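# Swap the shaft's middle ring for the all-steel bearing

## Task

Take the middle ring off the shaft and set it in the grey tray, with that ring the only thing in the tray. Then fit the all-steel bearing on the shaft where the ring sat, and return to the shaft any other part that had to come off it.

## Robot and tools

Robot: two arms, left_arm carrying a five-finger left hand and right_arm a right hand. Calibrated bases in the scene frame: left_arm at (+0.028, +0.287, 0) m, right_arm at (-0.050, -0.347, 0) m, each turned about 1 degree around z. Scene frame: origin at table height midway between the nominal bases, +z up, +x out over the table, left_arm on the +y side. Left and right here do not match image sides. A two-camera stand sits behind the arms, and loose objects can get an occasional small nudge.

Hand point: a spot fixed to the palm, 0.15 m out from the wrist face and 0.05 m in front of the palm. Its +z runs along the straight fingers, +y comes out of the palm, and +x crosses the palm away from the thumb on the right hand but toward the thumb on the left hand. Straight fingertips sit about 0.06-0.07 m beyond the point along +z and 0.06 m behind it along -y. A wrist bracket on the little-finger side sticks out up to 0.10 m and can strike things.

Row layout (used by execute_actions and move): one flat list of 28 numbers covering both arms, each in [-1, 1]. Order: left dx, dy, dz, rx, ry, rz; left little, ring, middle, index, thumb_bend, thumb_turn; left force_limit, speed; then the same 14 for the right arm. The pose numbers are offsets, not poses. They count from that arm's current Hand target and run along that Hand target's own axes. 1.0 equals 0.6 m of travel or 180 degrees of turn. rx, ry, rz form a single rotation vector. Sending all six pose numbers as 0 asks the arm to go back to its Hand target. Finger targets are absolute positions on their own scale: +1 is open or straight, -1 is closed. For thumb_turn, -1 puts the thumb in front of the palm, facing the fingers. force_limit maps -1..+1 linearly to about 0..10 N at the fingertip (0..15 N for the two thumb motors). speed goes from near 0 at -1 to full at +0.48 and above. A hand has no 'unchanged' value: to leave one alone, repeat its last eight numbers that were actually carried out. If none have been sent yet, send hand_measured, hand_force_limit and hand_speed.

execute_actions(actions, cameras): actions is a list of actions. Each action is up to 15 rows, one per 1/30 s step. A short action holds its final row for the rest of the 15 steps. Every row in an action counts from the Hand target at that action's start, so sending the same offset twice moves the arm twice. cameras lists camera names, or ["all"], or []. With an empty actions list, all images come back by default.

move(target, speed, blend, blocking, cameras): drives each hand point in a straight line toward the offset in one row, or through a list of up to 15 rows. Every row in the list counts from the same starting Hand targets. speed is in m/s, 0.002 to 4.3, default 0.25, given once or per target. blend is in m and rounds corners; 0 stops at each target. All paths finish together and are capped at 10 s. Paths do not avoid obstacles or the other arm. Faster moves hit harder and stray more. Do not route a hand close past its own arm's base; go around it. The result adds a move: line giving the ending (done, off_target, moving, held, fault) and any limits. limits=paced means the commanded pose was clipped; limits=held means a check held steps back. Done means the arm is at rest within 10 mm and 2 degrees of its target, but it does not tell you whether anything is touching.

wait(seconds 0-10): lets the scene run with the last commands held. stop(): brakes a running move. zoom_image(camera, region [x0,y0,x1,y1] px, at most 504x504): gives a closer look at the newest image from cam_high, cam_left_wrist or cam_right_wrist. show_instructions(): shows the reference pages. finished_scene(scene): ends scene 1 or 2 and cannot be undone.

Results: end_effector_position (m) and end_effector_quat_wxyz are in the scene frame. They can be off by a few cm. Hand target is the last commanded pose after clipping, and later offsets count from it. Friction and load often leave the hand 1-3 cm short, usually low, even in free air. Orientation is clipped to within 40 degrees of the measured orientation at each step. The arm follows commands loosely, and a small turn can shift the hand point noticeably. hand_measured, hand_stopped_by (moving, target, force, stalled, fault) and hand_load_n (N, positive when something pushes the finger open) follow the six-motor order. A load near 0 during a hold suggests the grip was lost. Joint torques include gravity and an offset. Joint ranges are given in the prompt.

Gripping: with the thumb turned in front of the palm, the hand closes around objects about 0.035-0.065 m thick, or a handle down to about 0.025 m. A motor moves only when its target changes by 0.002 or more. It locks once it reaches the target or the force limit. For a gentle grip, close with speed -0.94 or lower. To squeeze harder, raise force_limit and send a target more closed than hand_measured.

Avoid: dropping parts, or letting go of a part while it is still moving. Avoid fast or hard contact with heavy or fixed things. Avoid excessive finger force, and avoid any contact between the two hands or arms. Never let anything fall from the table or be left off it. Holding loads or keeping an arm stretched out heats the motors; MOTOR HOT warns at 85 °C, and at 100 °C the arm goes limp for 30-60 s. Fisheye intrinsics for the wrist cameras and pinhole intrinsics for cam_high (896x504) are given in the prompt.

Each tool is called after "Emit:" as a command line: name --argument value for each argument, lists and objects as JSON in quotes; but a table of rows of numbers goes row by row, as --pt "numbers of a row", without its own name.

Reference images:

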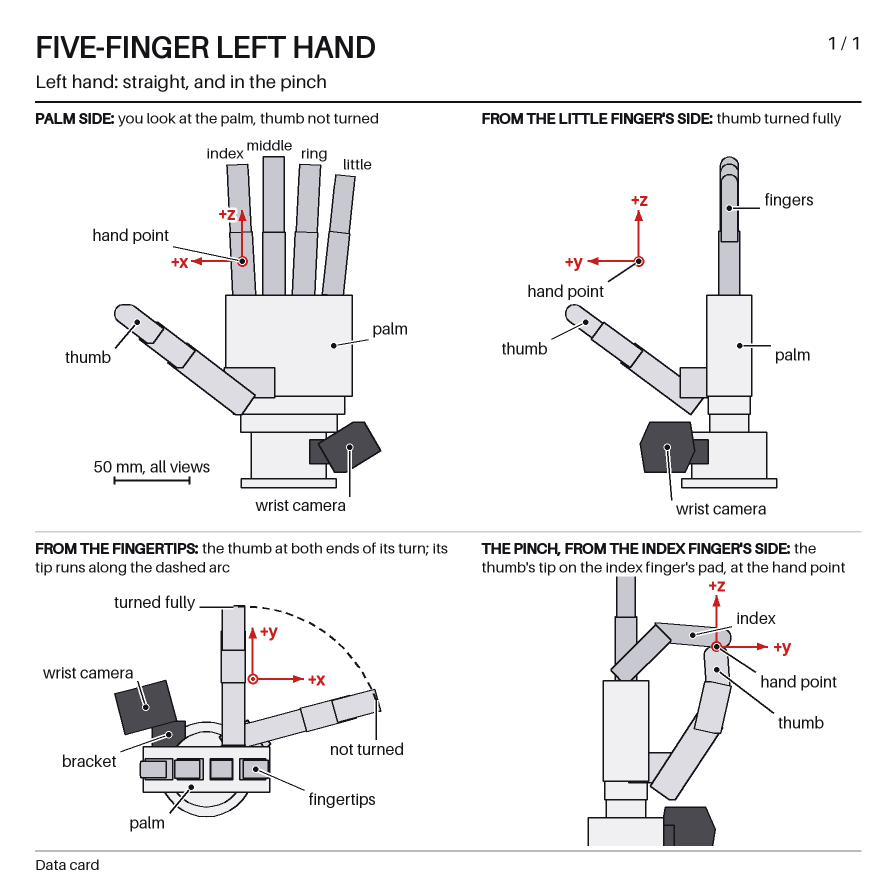

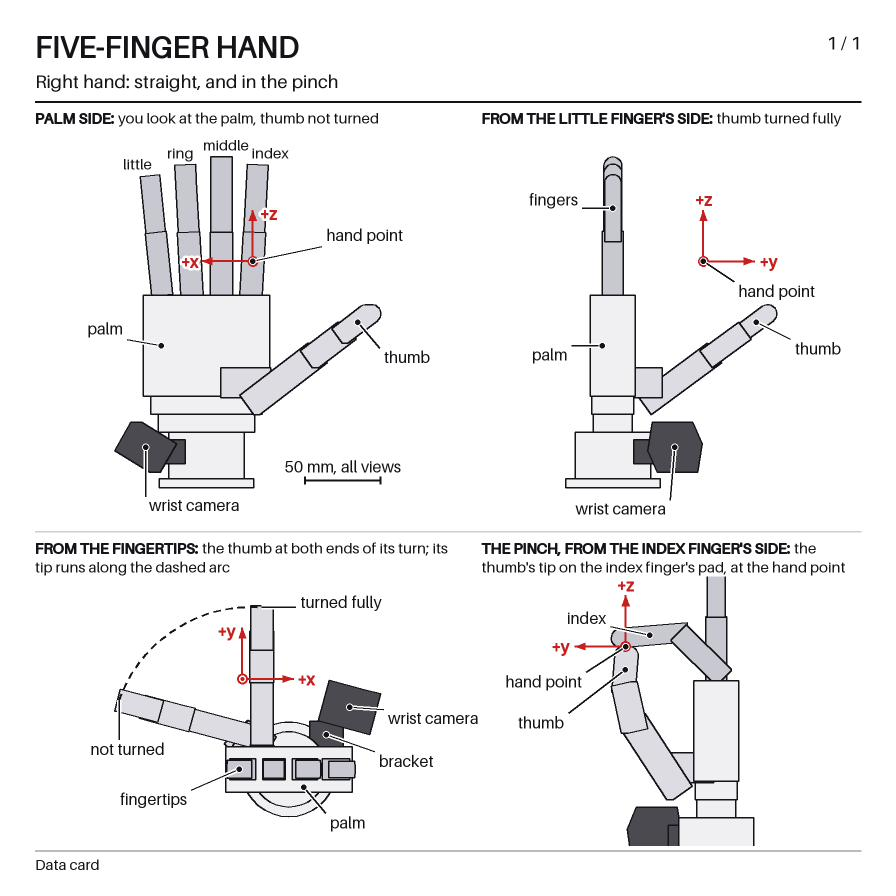

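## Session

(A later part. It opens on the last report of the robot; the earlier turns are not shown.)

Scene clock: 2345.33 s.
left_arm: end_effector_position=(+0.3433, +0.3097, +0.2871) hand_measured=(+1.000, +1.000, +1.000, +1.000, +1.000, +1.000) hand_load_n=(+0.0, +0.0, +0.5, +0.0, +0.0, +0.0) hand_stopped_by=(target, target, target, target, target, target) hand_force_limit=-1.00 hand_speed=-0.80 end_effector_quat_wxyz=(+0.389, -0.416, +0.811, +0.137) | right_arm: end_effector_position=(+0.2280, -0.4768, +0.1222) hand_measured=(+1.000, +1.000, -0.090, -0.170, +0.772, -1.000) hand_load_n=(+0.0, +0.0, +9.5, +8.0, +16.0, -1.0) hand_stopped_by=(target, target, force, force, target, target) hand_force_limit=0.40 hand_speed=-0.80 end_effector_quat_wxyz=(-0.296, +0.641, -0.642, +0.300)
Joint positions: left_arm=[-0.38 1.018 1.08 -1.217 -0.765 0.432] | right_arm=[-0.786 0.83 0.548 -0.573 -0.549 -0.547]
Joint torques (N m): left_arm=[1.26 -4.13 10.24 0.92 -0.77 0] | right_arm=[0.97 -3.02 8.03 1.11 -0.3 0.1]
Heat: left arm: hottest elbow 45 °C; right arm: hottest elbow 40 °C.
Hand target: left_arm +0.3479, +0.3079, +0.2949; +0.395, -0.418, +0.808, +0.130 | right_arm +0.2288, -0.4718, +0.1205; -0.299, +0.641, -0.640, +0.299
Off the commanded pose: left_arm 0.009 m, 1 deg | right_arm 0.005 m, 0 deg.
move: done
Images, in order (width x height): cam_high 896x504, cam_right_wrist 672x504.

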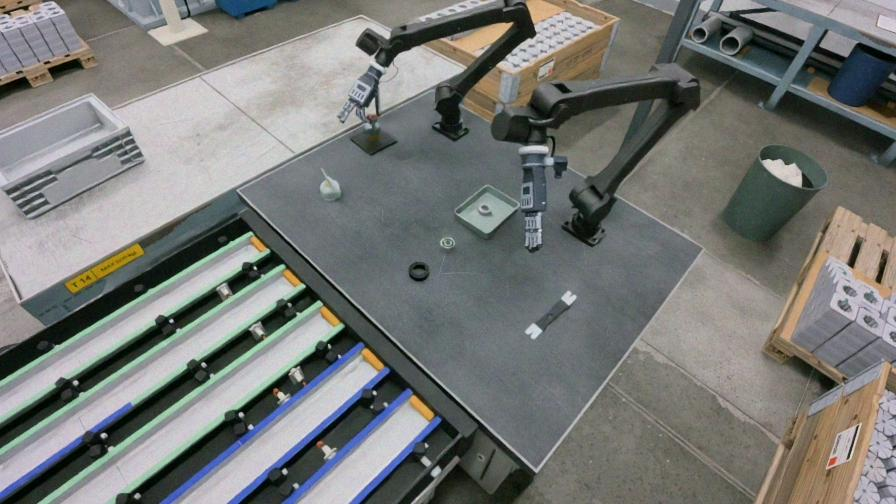

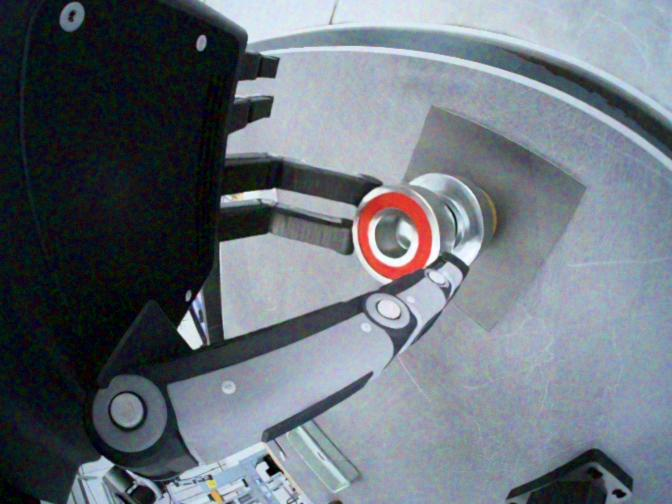

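Emit:
move --target '[0,0,0,0,0,0,1,1,1,1,1,1,-1,-0.8,0.001,0.0064,0.0054,0,0,0,1,1,-0.61,-0.64,0.765,-1,0.4,-0.8]' --speed 0.04 --cameras '["cam_high","cam_right_wrist"]'

Emit:
zoom_image --camera "cam_right_wrist" --region '[350, 180, 440, 270]'

Emit:
zoom_image --camera "cam_high" --region '[358, 104, 388, 134]'

Scene clock: 2355.90 s.
left_arm: end_effector_position=(+0.3433, +0.3097, +0.2871) hand_measured=(+1.000, +1.000, +1.000, +1.000, +1.000, +1.000) hand_load_n=(+0.0, +0.0, -0.5, +0.0, +0.0, +0.0) hand_stopped_by=(target, target, target, target, target, target) hand_force_limit=-1.00 hand_speed=-0.80 end_effector_quat_wxyz=(+0.389, -0.416, +0.811, +0.137) | right_arm: end_effector_position=(+0.2280, -0.4769, +0.1191) hand_measured=(+1.000, +1.000, -0.090, -0.170, +0.772, -1.000) hand_load_n=(+0.0, +0.0, +9.5, +8.0, +16.0, -1.0) hand_stopped_by=(target, target, force, force, target, target) hand_force_limit=0.40 hand_speed=-0.80 end_effector_quat_wxyz=(-0.296, +0.640, -0.641, +0.303)
Joint positions: left_arm=[-0.38 1.018 1.08 -1.217 -0.765 0.432] | right_arm=[-0.786 0.83 0.538 -0.558 -0.549 -0.547]
Joint torques (N m): left_arm=[1.26 -4.19 10.25 0.9 -0.77 0] | right_arm=[0.91 -2.37 8.01 1.31 -0.34 0.08]
Heat: left arm: hottest elbow 45 °C; right arm: hottest elbow 40 °C.
Hand target: left_arm +0.3479, +0.3079, +0.2949; +0.395, -0.418, +0.808, +0.130 | right_arm +0.2288, -0.4724, +0.1154; -0.299, +0.641, -0.641, +0.299
Off the commanded pose: left_arm 0.009 m, 1 deg | right_arm 0.006 m, 1 deg.
move: done
Images, in order (width x height): cam_high 896x504, cam_right_wrist 672x504.

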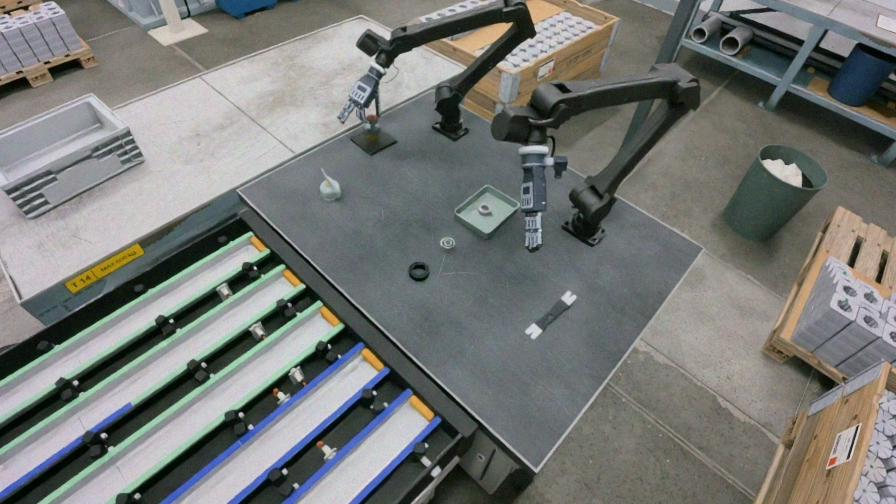

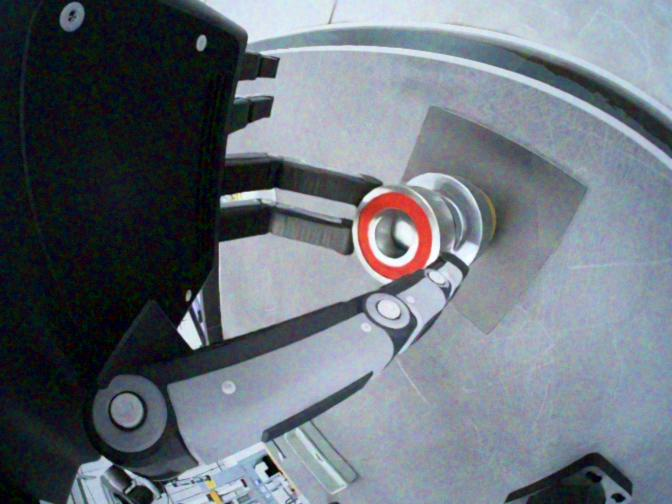

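Scaled by 5.600 from the camera's 672x504 image, which has a finer 960x720 frame.

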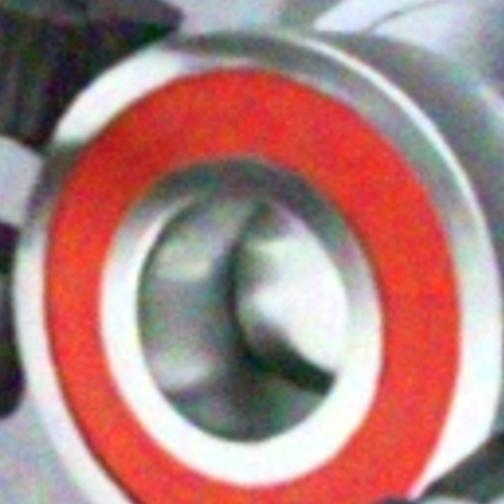

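Scaled by 16.800 from the camera's 896x504 image, which has a finer 1280x720 frame.

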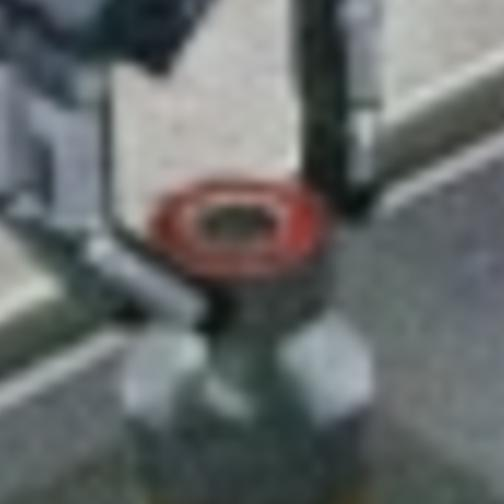

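Emit:
move --target '[0,0,0,0,0,0,1,1,1,1,1,1,-1,-0.8,0.001,0.0128,0.0107,0,0,0,1,1,-0.61,-0.64,0.765,-1,0.4,-0.8]' --speed 0.04 --cameras '["cam_high","cam_right_wrist"]'

Emit:
zoom_image --camera "cam_right_wrist" --region '[350, 180, 440, 270]'

Emit:
zoom_image --camera "cam_high" --region '[358, 104, 388, 134]'

Scene clock: 2366.17 s.
left_arm: end_effector_position=(+0.3433, +0.3097, +0.2871) hand_measured=(+1.000, +1.000, +1.000, +1.000, +1.000, +1.000) hand_load_n=(+0.0, +0.0, +0.0, +0.0, +0.0, +0.0) hand_stopped_by=(target, target, target, target, target, target) hand_force_limit=-1.00 hand_speed=-0.80 end_effector_quat_wxyz=(+0.389, -0.416, +0.811, +0.137) | right_arm: end_effector_position=(+0.2283, -0.4771, +0.1117) hand_measured=(+1.000, +1.000, -0.090, -0.170, +0.772, -1.000) hand_load_n=(+0.0, +0.0, +9.5, +8.0, +16.0, -1.0) hand_stopped_by=(target, target, force, force, target, target) hand_force_limit=0.40 hand_speed=-0.80 end_effector_quat_wxyz=(-0.296, +0.640, -0.639, +0.306)
Joint positions: left_arm=[-0.38 1.018 1.08 -1.217 -0.765 0.432] | right_arm=[-0.786 0.835 0.517 -0.525 -0.549 -0.547]
Joint torques (N m): left_arm=[1.26 -4.19 10.25 0.92 -0.77 0] | right_arm=[0.73 -1.67 7.86 1.25 -0.39 0.05]
Heat: left arm: hottest elbow 45 °C; right arm: hottest elbow 41 °C.
Hand target: left_arm +0.3479, +0.3079, +0.2949; +0.395, -0.418, +0.808, +0.130 | right_arm +0.2288, -0.4730, +0.1055; -0.299, +0.641, -0.640, +0.299
Off the commanded pose: left_arm 0.009 m, 1 deg | right_arm 0.008 m, 1 deg.
move: done
Images, in order (width x height): cam_high 896x504, cam_right_wrist 672x504.

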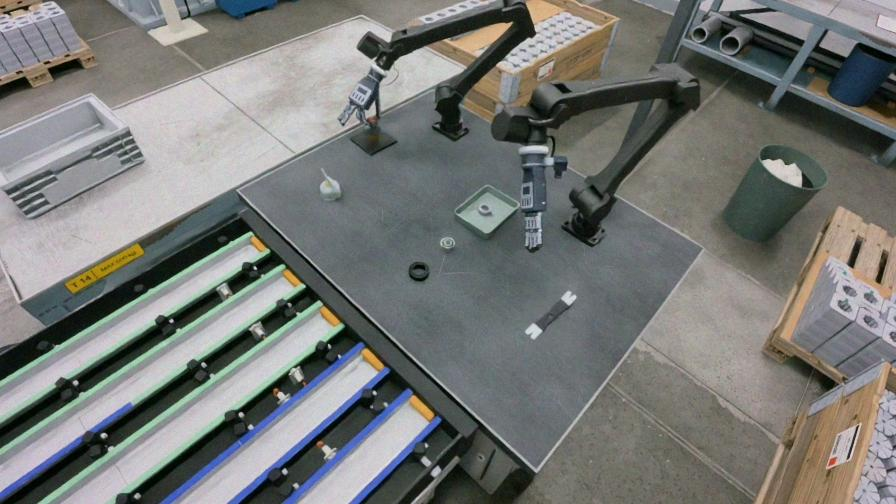

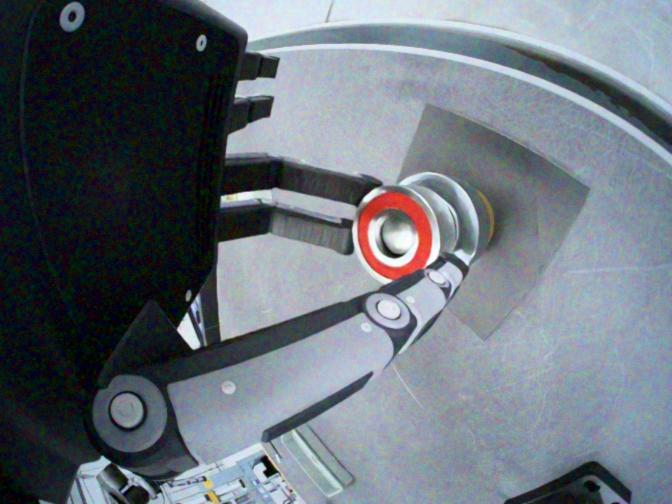

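Scaled by 5.600 from the camera's 672x504 image, which has a finer 960x720 frame.

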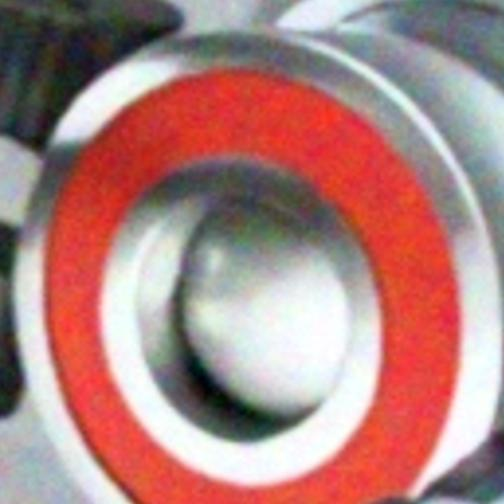

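Scaled by 16.800 from the camera's 896x504 image, which has a finer 1280x720 frame.

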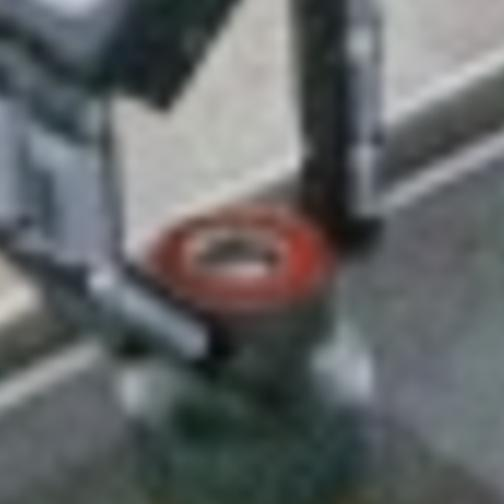

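Emit:
move --target '[0,0,0,0,0,0,1,1,1,1,1,1,-1,-0.8,0.001,0.0128,0.0107,0,0,0,1,1,-0.61,-0.64,0.765,-1,0.4,-0.8]' --speed 0.04 --cameras '["cam_high","cam_right_wrist"]'

Emit:
zoom_image --camera "cam_right_wrist" --region '[350, 150, 500, 300]'

Emit:
zoom_image --camera "cam_high" --region '[358, 104, 388, 134]'

Scene clock: 2374.40 s.
left_arm: end_effector_position=(+0.3433, +0.3097, +0.2871) hand_measured=(+1.000, +1.000, +1.000, +1.000, +1.000, +1.000) hand_load_n=(+0.0, +0.0, +0.0, +0.0, +0.0, +0.0) hand_stopped_by=(target, target, target, target, target, target) hand_force_limit=-1.00 hand_speed=-0.80 end_effector_quat_wxyz=(+0.389, -0.416, +0.811, +0.137) | right_arm: end_effector_position=(+0.2291, -0.4766, +0.1074) hand_measured=(+1.000, +1.000, -0.090, -0.170, +0.772, -1.000) hand_load_n=(+0.0, +0.0, +8.0, +7.5, +16.5, +0.0) hand_stopped_by=(target, target, force, force, target, target) hand_force_limit=0.40 hand_speed=-0.80 end_effector_quat_wxyz=(-0.299, +0.640, -0.638, +0.307)
Joint positions: left_arm=[-0.38 1.018 1.08 -1.217 -0.765 0.432] | right_arm=[-0.786 0.841 0.506 -0.505 -0.554 -0.546]
Joint torques (N m): left_arm=[1.26 -4.19 10.24 0.91 -0.77 0] | right_arm=[0.15 -0.91 7.09 1.63 -0.25 0.01]
Heat: left arm: hottest elbow 45 °C; right arm: hottest elbow 40 °C.
Hand target: left_arm +0.3479, +0.3079, +0.2949; +0.395, -0.418, +0.808, +0.130 | right_arm +0.2288, -0.4736, +0.0955; -0.299, +0.641, -0.641, +0.299
Off the commanded pose: left_arm 0.009 m, 1 deg | right_arm 0.012 m, 1 deg.
move: off_target (right_arm)
Images, in order (width x height): cam_high 896x504, cam_right_wrist 672x504.

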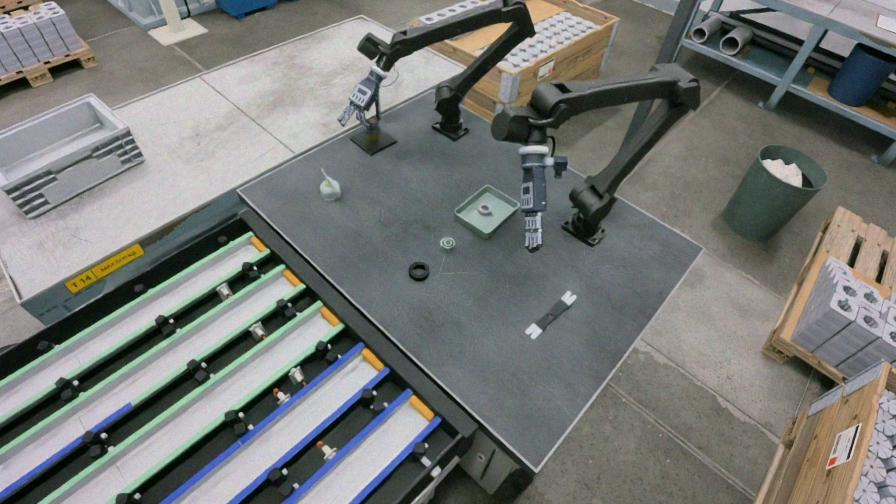

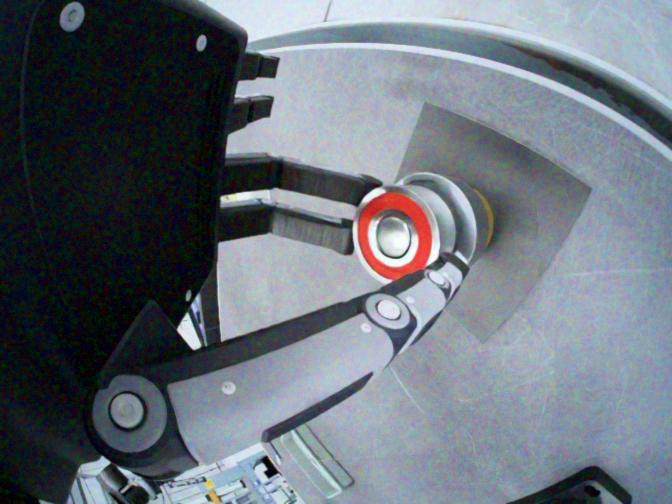

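Scaled by 3.360 from the camera's 672x504 image, which has a finer 960x720 frame.

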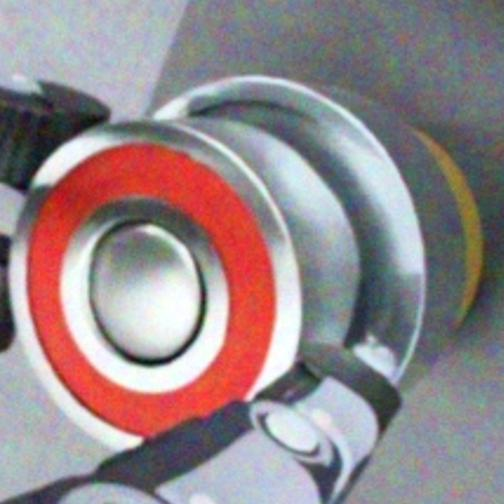

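Scaled by 16.800 from the camera's 896x504 image, which has a finer 1280x720 frame.

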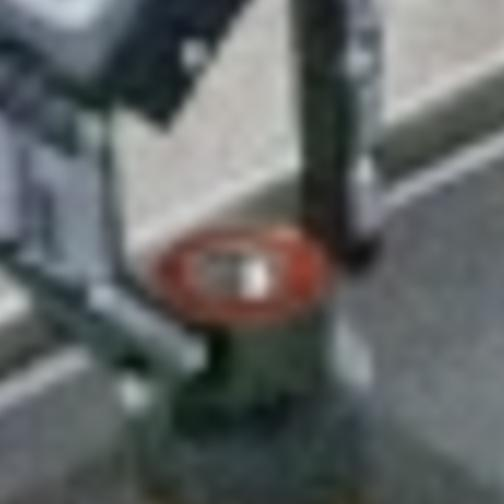

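Emit:
move --pt "0 0 0 0 0 0 1 1 1 1 1 1 -1 -0.8 0 -0.0134 -0.0113 0 0 0 1 1 -0.61 -0.64 0.765 -1 0.4 -0.8" --pt "0 0 0 0 0 0 1 1 1 1 1 1 -1 -0.8 0 -0.0134 -0.0113 0 0 0 1 1 0.1 0.03 1 -1 0.4 -0.6" --speed 0.05 --cameras '["cam_high","cam_right_wrist"]'

Emit:
zoom_image --camera "cam_right_wrist" --region '[300, 100, 550, 350]'

Emit:
zoom_image --camera "cam_high" --region '[358, 104, 388, 134]'

Scene clock: 2392.07 s.
left_arm: end_effector_position=(+0.3433, +0.3097, +0.2871) hand_measured=(+1.000, +1.000, +1.000, +1.000, +1.000, +1.000) hand_load_n=(+0.0, +0.0, +0.5, +0.0, +0.0, +0.0) hand_stopped_by=(target, target, target, target, target, target) hand_force_limit=-1.00 hand_speed=-0.80 end_effector_quat_wxyz=(+0.389, -0.416, +0.811, +0.137) | right_arm: end_effector_position=(+0.2280, -0.4764, +0.1060) hand_measured=(+1.000, +1.000, +0.100, +0.030, +1.000, -1.000) hand_load_n=(-0.5, +0.0, +0.0, +0.0, +0.0, +0.0) hand_stopped_by=(target, target, target, target, target, target) hand_force_limit=0.40 hand_speed=-0.60 end_effector_quat_wxyz=(-0.297, +0.640, -0.640, +0.305)
Joint positions: left_arm=[-0.38 1.018 1.08 -1.217 -0.765 0.432] | right_arm=[-0.786 0.842 0.505 -0.508 -0.55 -0.545]
Joint torques (N m): left_arm=[1.26 -4.19 10.24 0.9 -0.77 0] | right_arm=[0.5 -1.96 8.88 0.54 -0.37 0.02]
Heat: left arm: hottest elbow 45 °C; right arm: hottest elbow 40 °C.
Hand target: left_arm +0.3479, +0.3079, +0.2949; +0.395, -0.418, +0.808, +0.130 | right_arm +0.2287, -0.4736, +0.1059; -0.299, +0.641, -0.641, +0.299
Off the commanded pose: left_arm 0.009 m, 1 deg | right_arm 0.003 m, 1 deg.
move: done
Images, in order (width x height): cam_high 896x504, cam_right_wrist 672x504.

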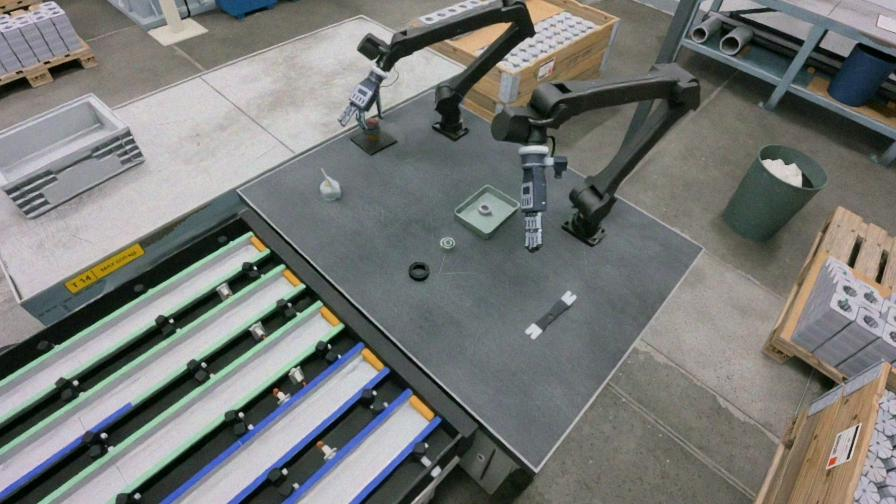

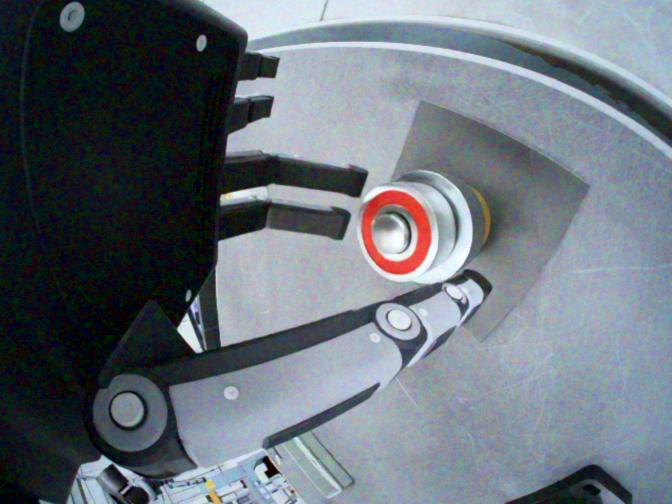

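Scaled by 2.016 from the camera's 672x504 image, which has a finer 960x720 frame.

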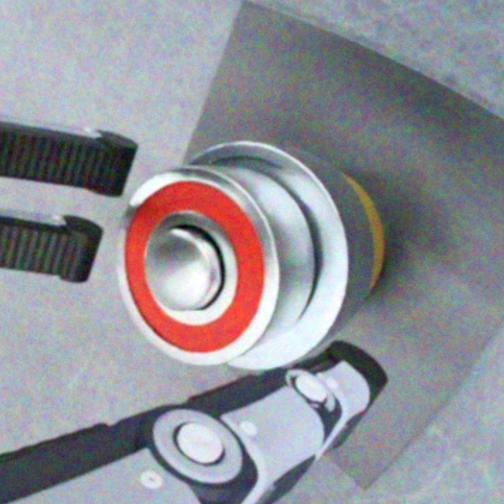

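Scaled by 16.800 from the camera's 896x504 image, which has a finer 1280x720 frame.

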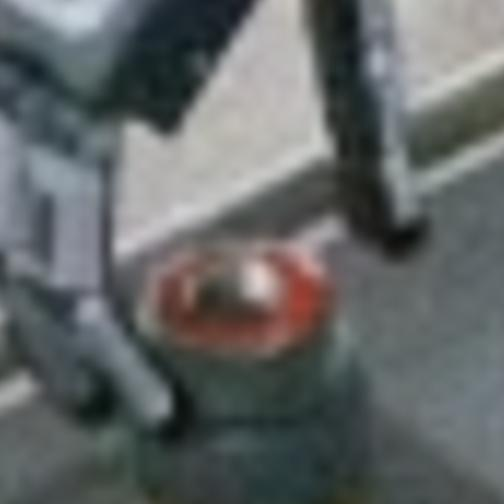

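Emit:
move --pt "0 0 0 0 0 0 1 1 1 1 1 1 -1 -0.8 0 -0.14 -0.1175 0 0 0 1 1 0.3 0.3 1 -1 0.4 -0.6" --pt "0 0 0 0 0 0 1 1 1 1 1 1 -1 -0.8 -0.25 -0.12 -0.14 0 0 0 1 1 0.3 0.3 1 -1 0.4 -0.6" --speed 0.2 --cameras '["cam_high","cam_right_wrist"]'

Emit:
zoom_image --camera "cam_high" --region '[340, 90, 410, 160]'

Emit:
zoom_image --camera "cam_high" --region '[440, 170, 530, 250]'

Scene clock: 2404.93 s.
left_arm: end_effector_position=(+0.3433, +0.3097, +0.2871) hand_measured=(+1.000, +1.000, +1.000, +1.000, +1.000, +1.000) hand_load_n=(+0.0, +0.0, +0.0, +0.0, +0.0, +0.0) hand_stopped_by=(target, target, target, target, target, target) hand_force_limit=-1.00 hand_speed=-0.80 end_effector_quat_wxyz=(+0.389, -0.416, +0.811, +0.137) | right_arm: end_effector_position=(+0.2128, -0.3280, +0.2157) hand_measured=(+1.000, +1.000, +0.300, +0.300, +1.000, -1.000) hand_load_n=(+0.0, +0.0, +0.0, -0.5, +0.0, +0.0) hand_stopped_by=(target, target, target, target, target, target) hand_force_limit=0.40 hand_speed=-0.60 end_effector_quat_wxyz=(-0.298, +0.641, -0.637, +0.306)
Joint positions: left_arm=[-0.38 1.018 1.08 -1.217 -0.765 0.432] | right_arm=[-0.091 0.483 0.658 -0.864 -0.041 -0.05]
Joint torques (N m): left_arm=[1.2 -4.19 10.25 0.92 -0.77 0] | right_arm=[0.73 0.97 9.31 0.68 -0.02 0.13]
Heat: left arm: hottest elbow 45 °C; right arm: hottest elbow 41 °C.
Hand target: left_arm +0.3479, +0.3079, +0.2949; +0.395, -0.418, +0.808, +0.130 | right_arm +0.2105, -0.3235, +0.2151; -0.299, +0.641, -0.640, +0.299
Off the commanded pose: left_arm 0.009 m, 1 deg | right_arm 0.005 m, 1 deg.
move: done
Images, in order (width x height): cam_high 896x504, cam_right_wrist 672x504.

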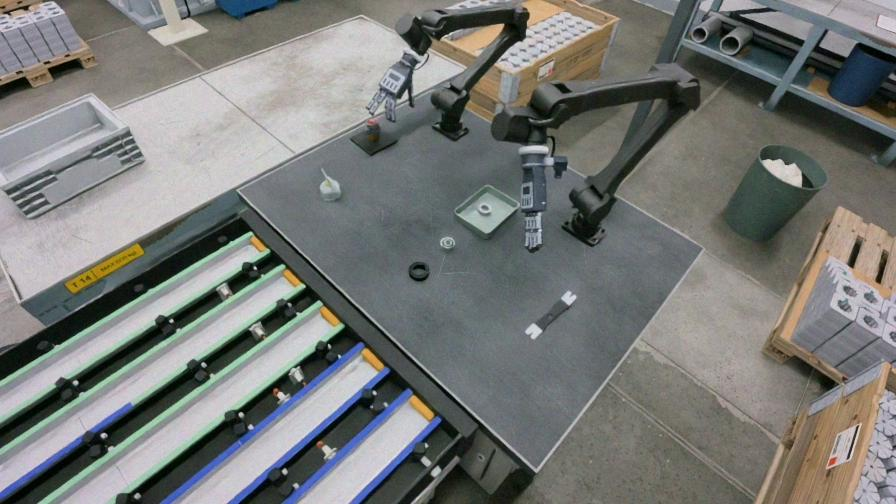

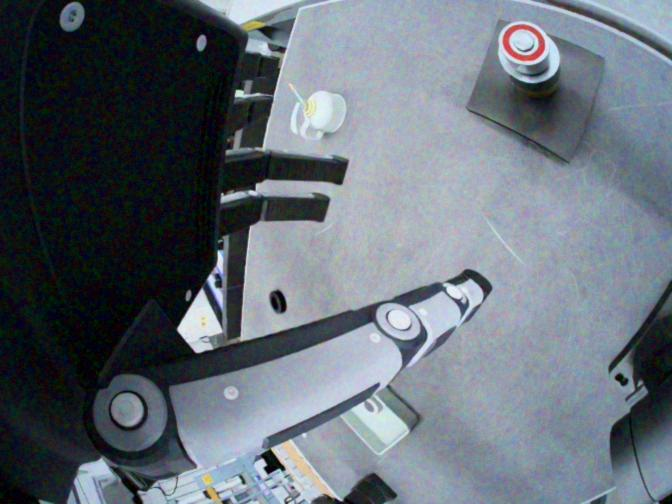

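Scaled by 7.200 from the camera's 896x504 image, which has a finer 1280x720 frame.

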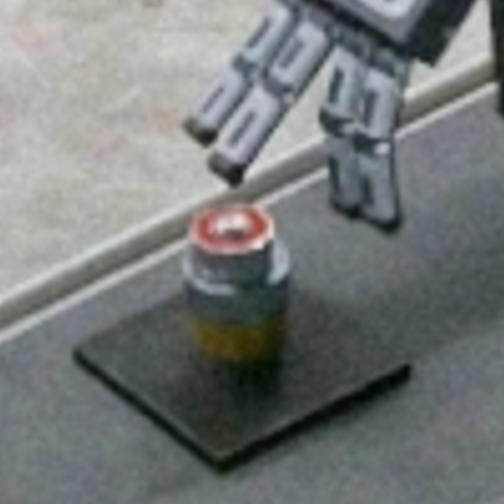

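Scaled by 5.600 from the camera's 896x504 image, which has a finer 1280x720 frame.

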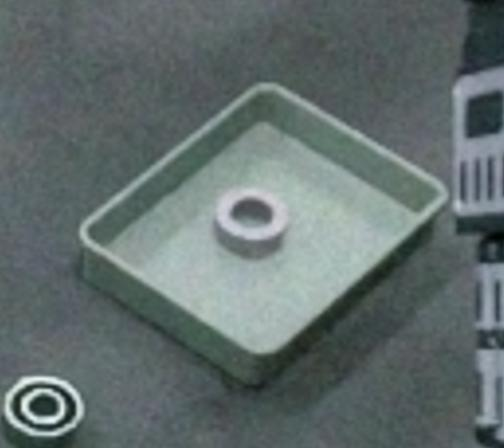

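Emit:
finished_scene --scene 1

The scene is finished: the task was done.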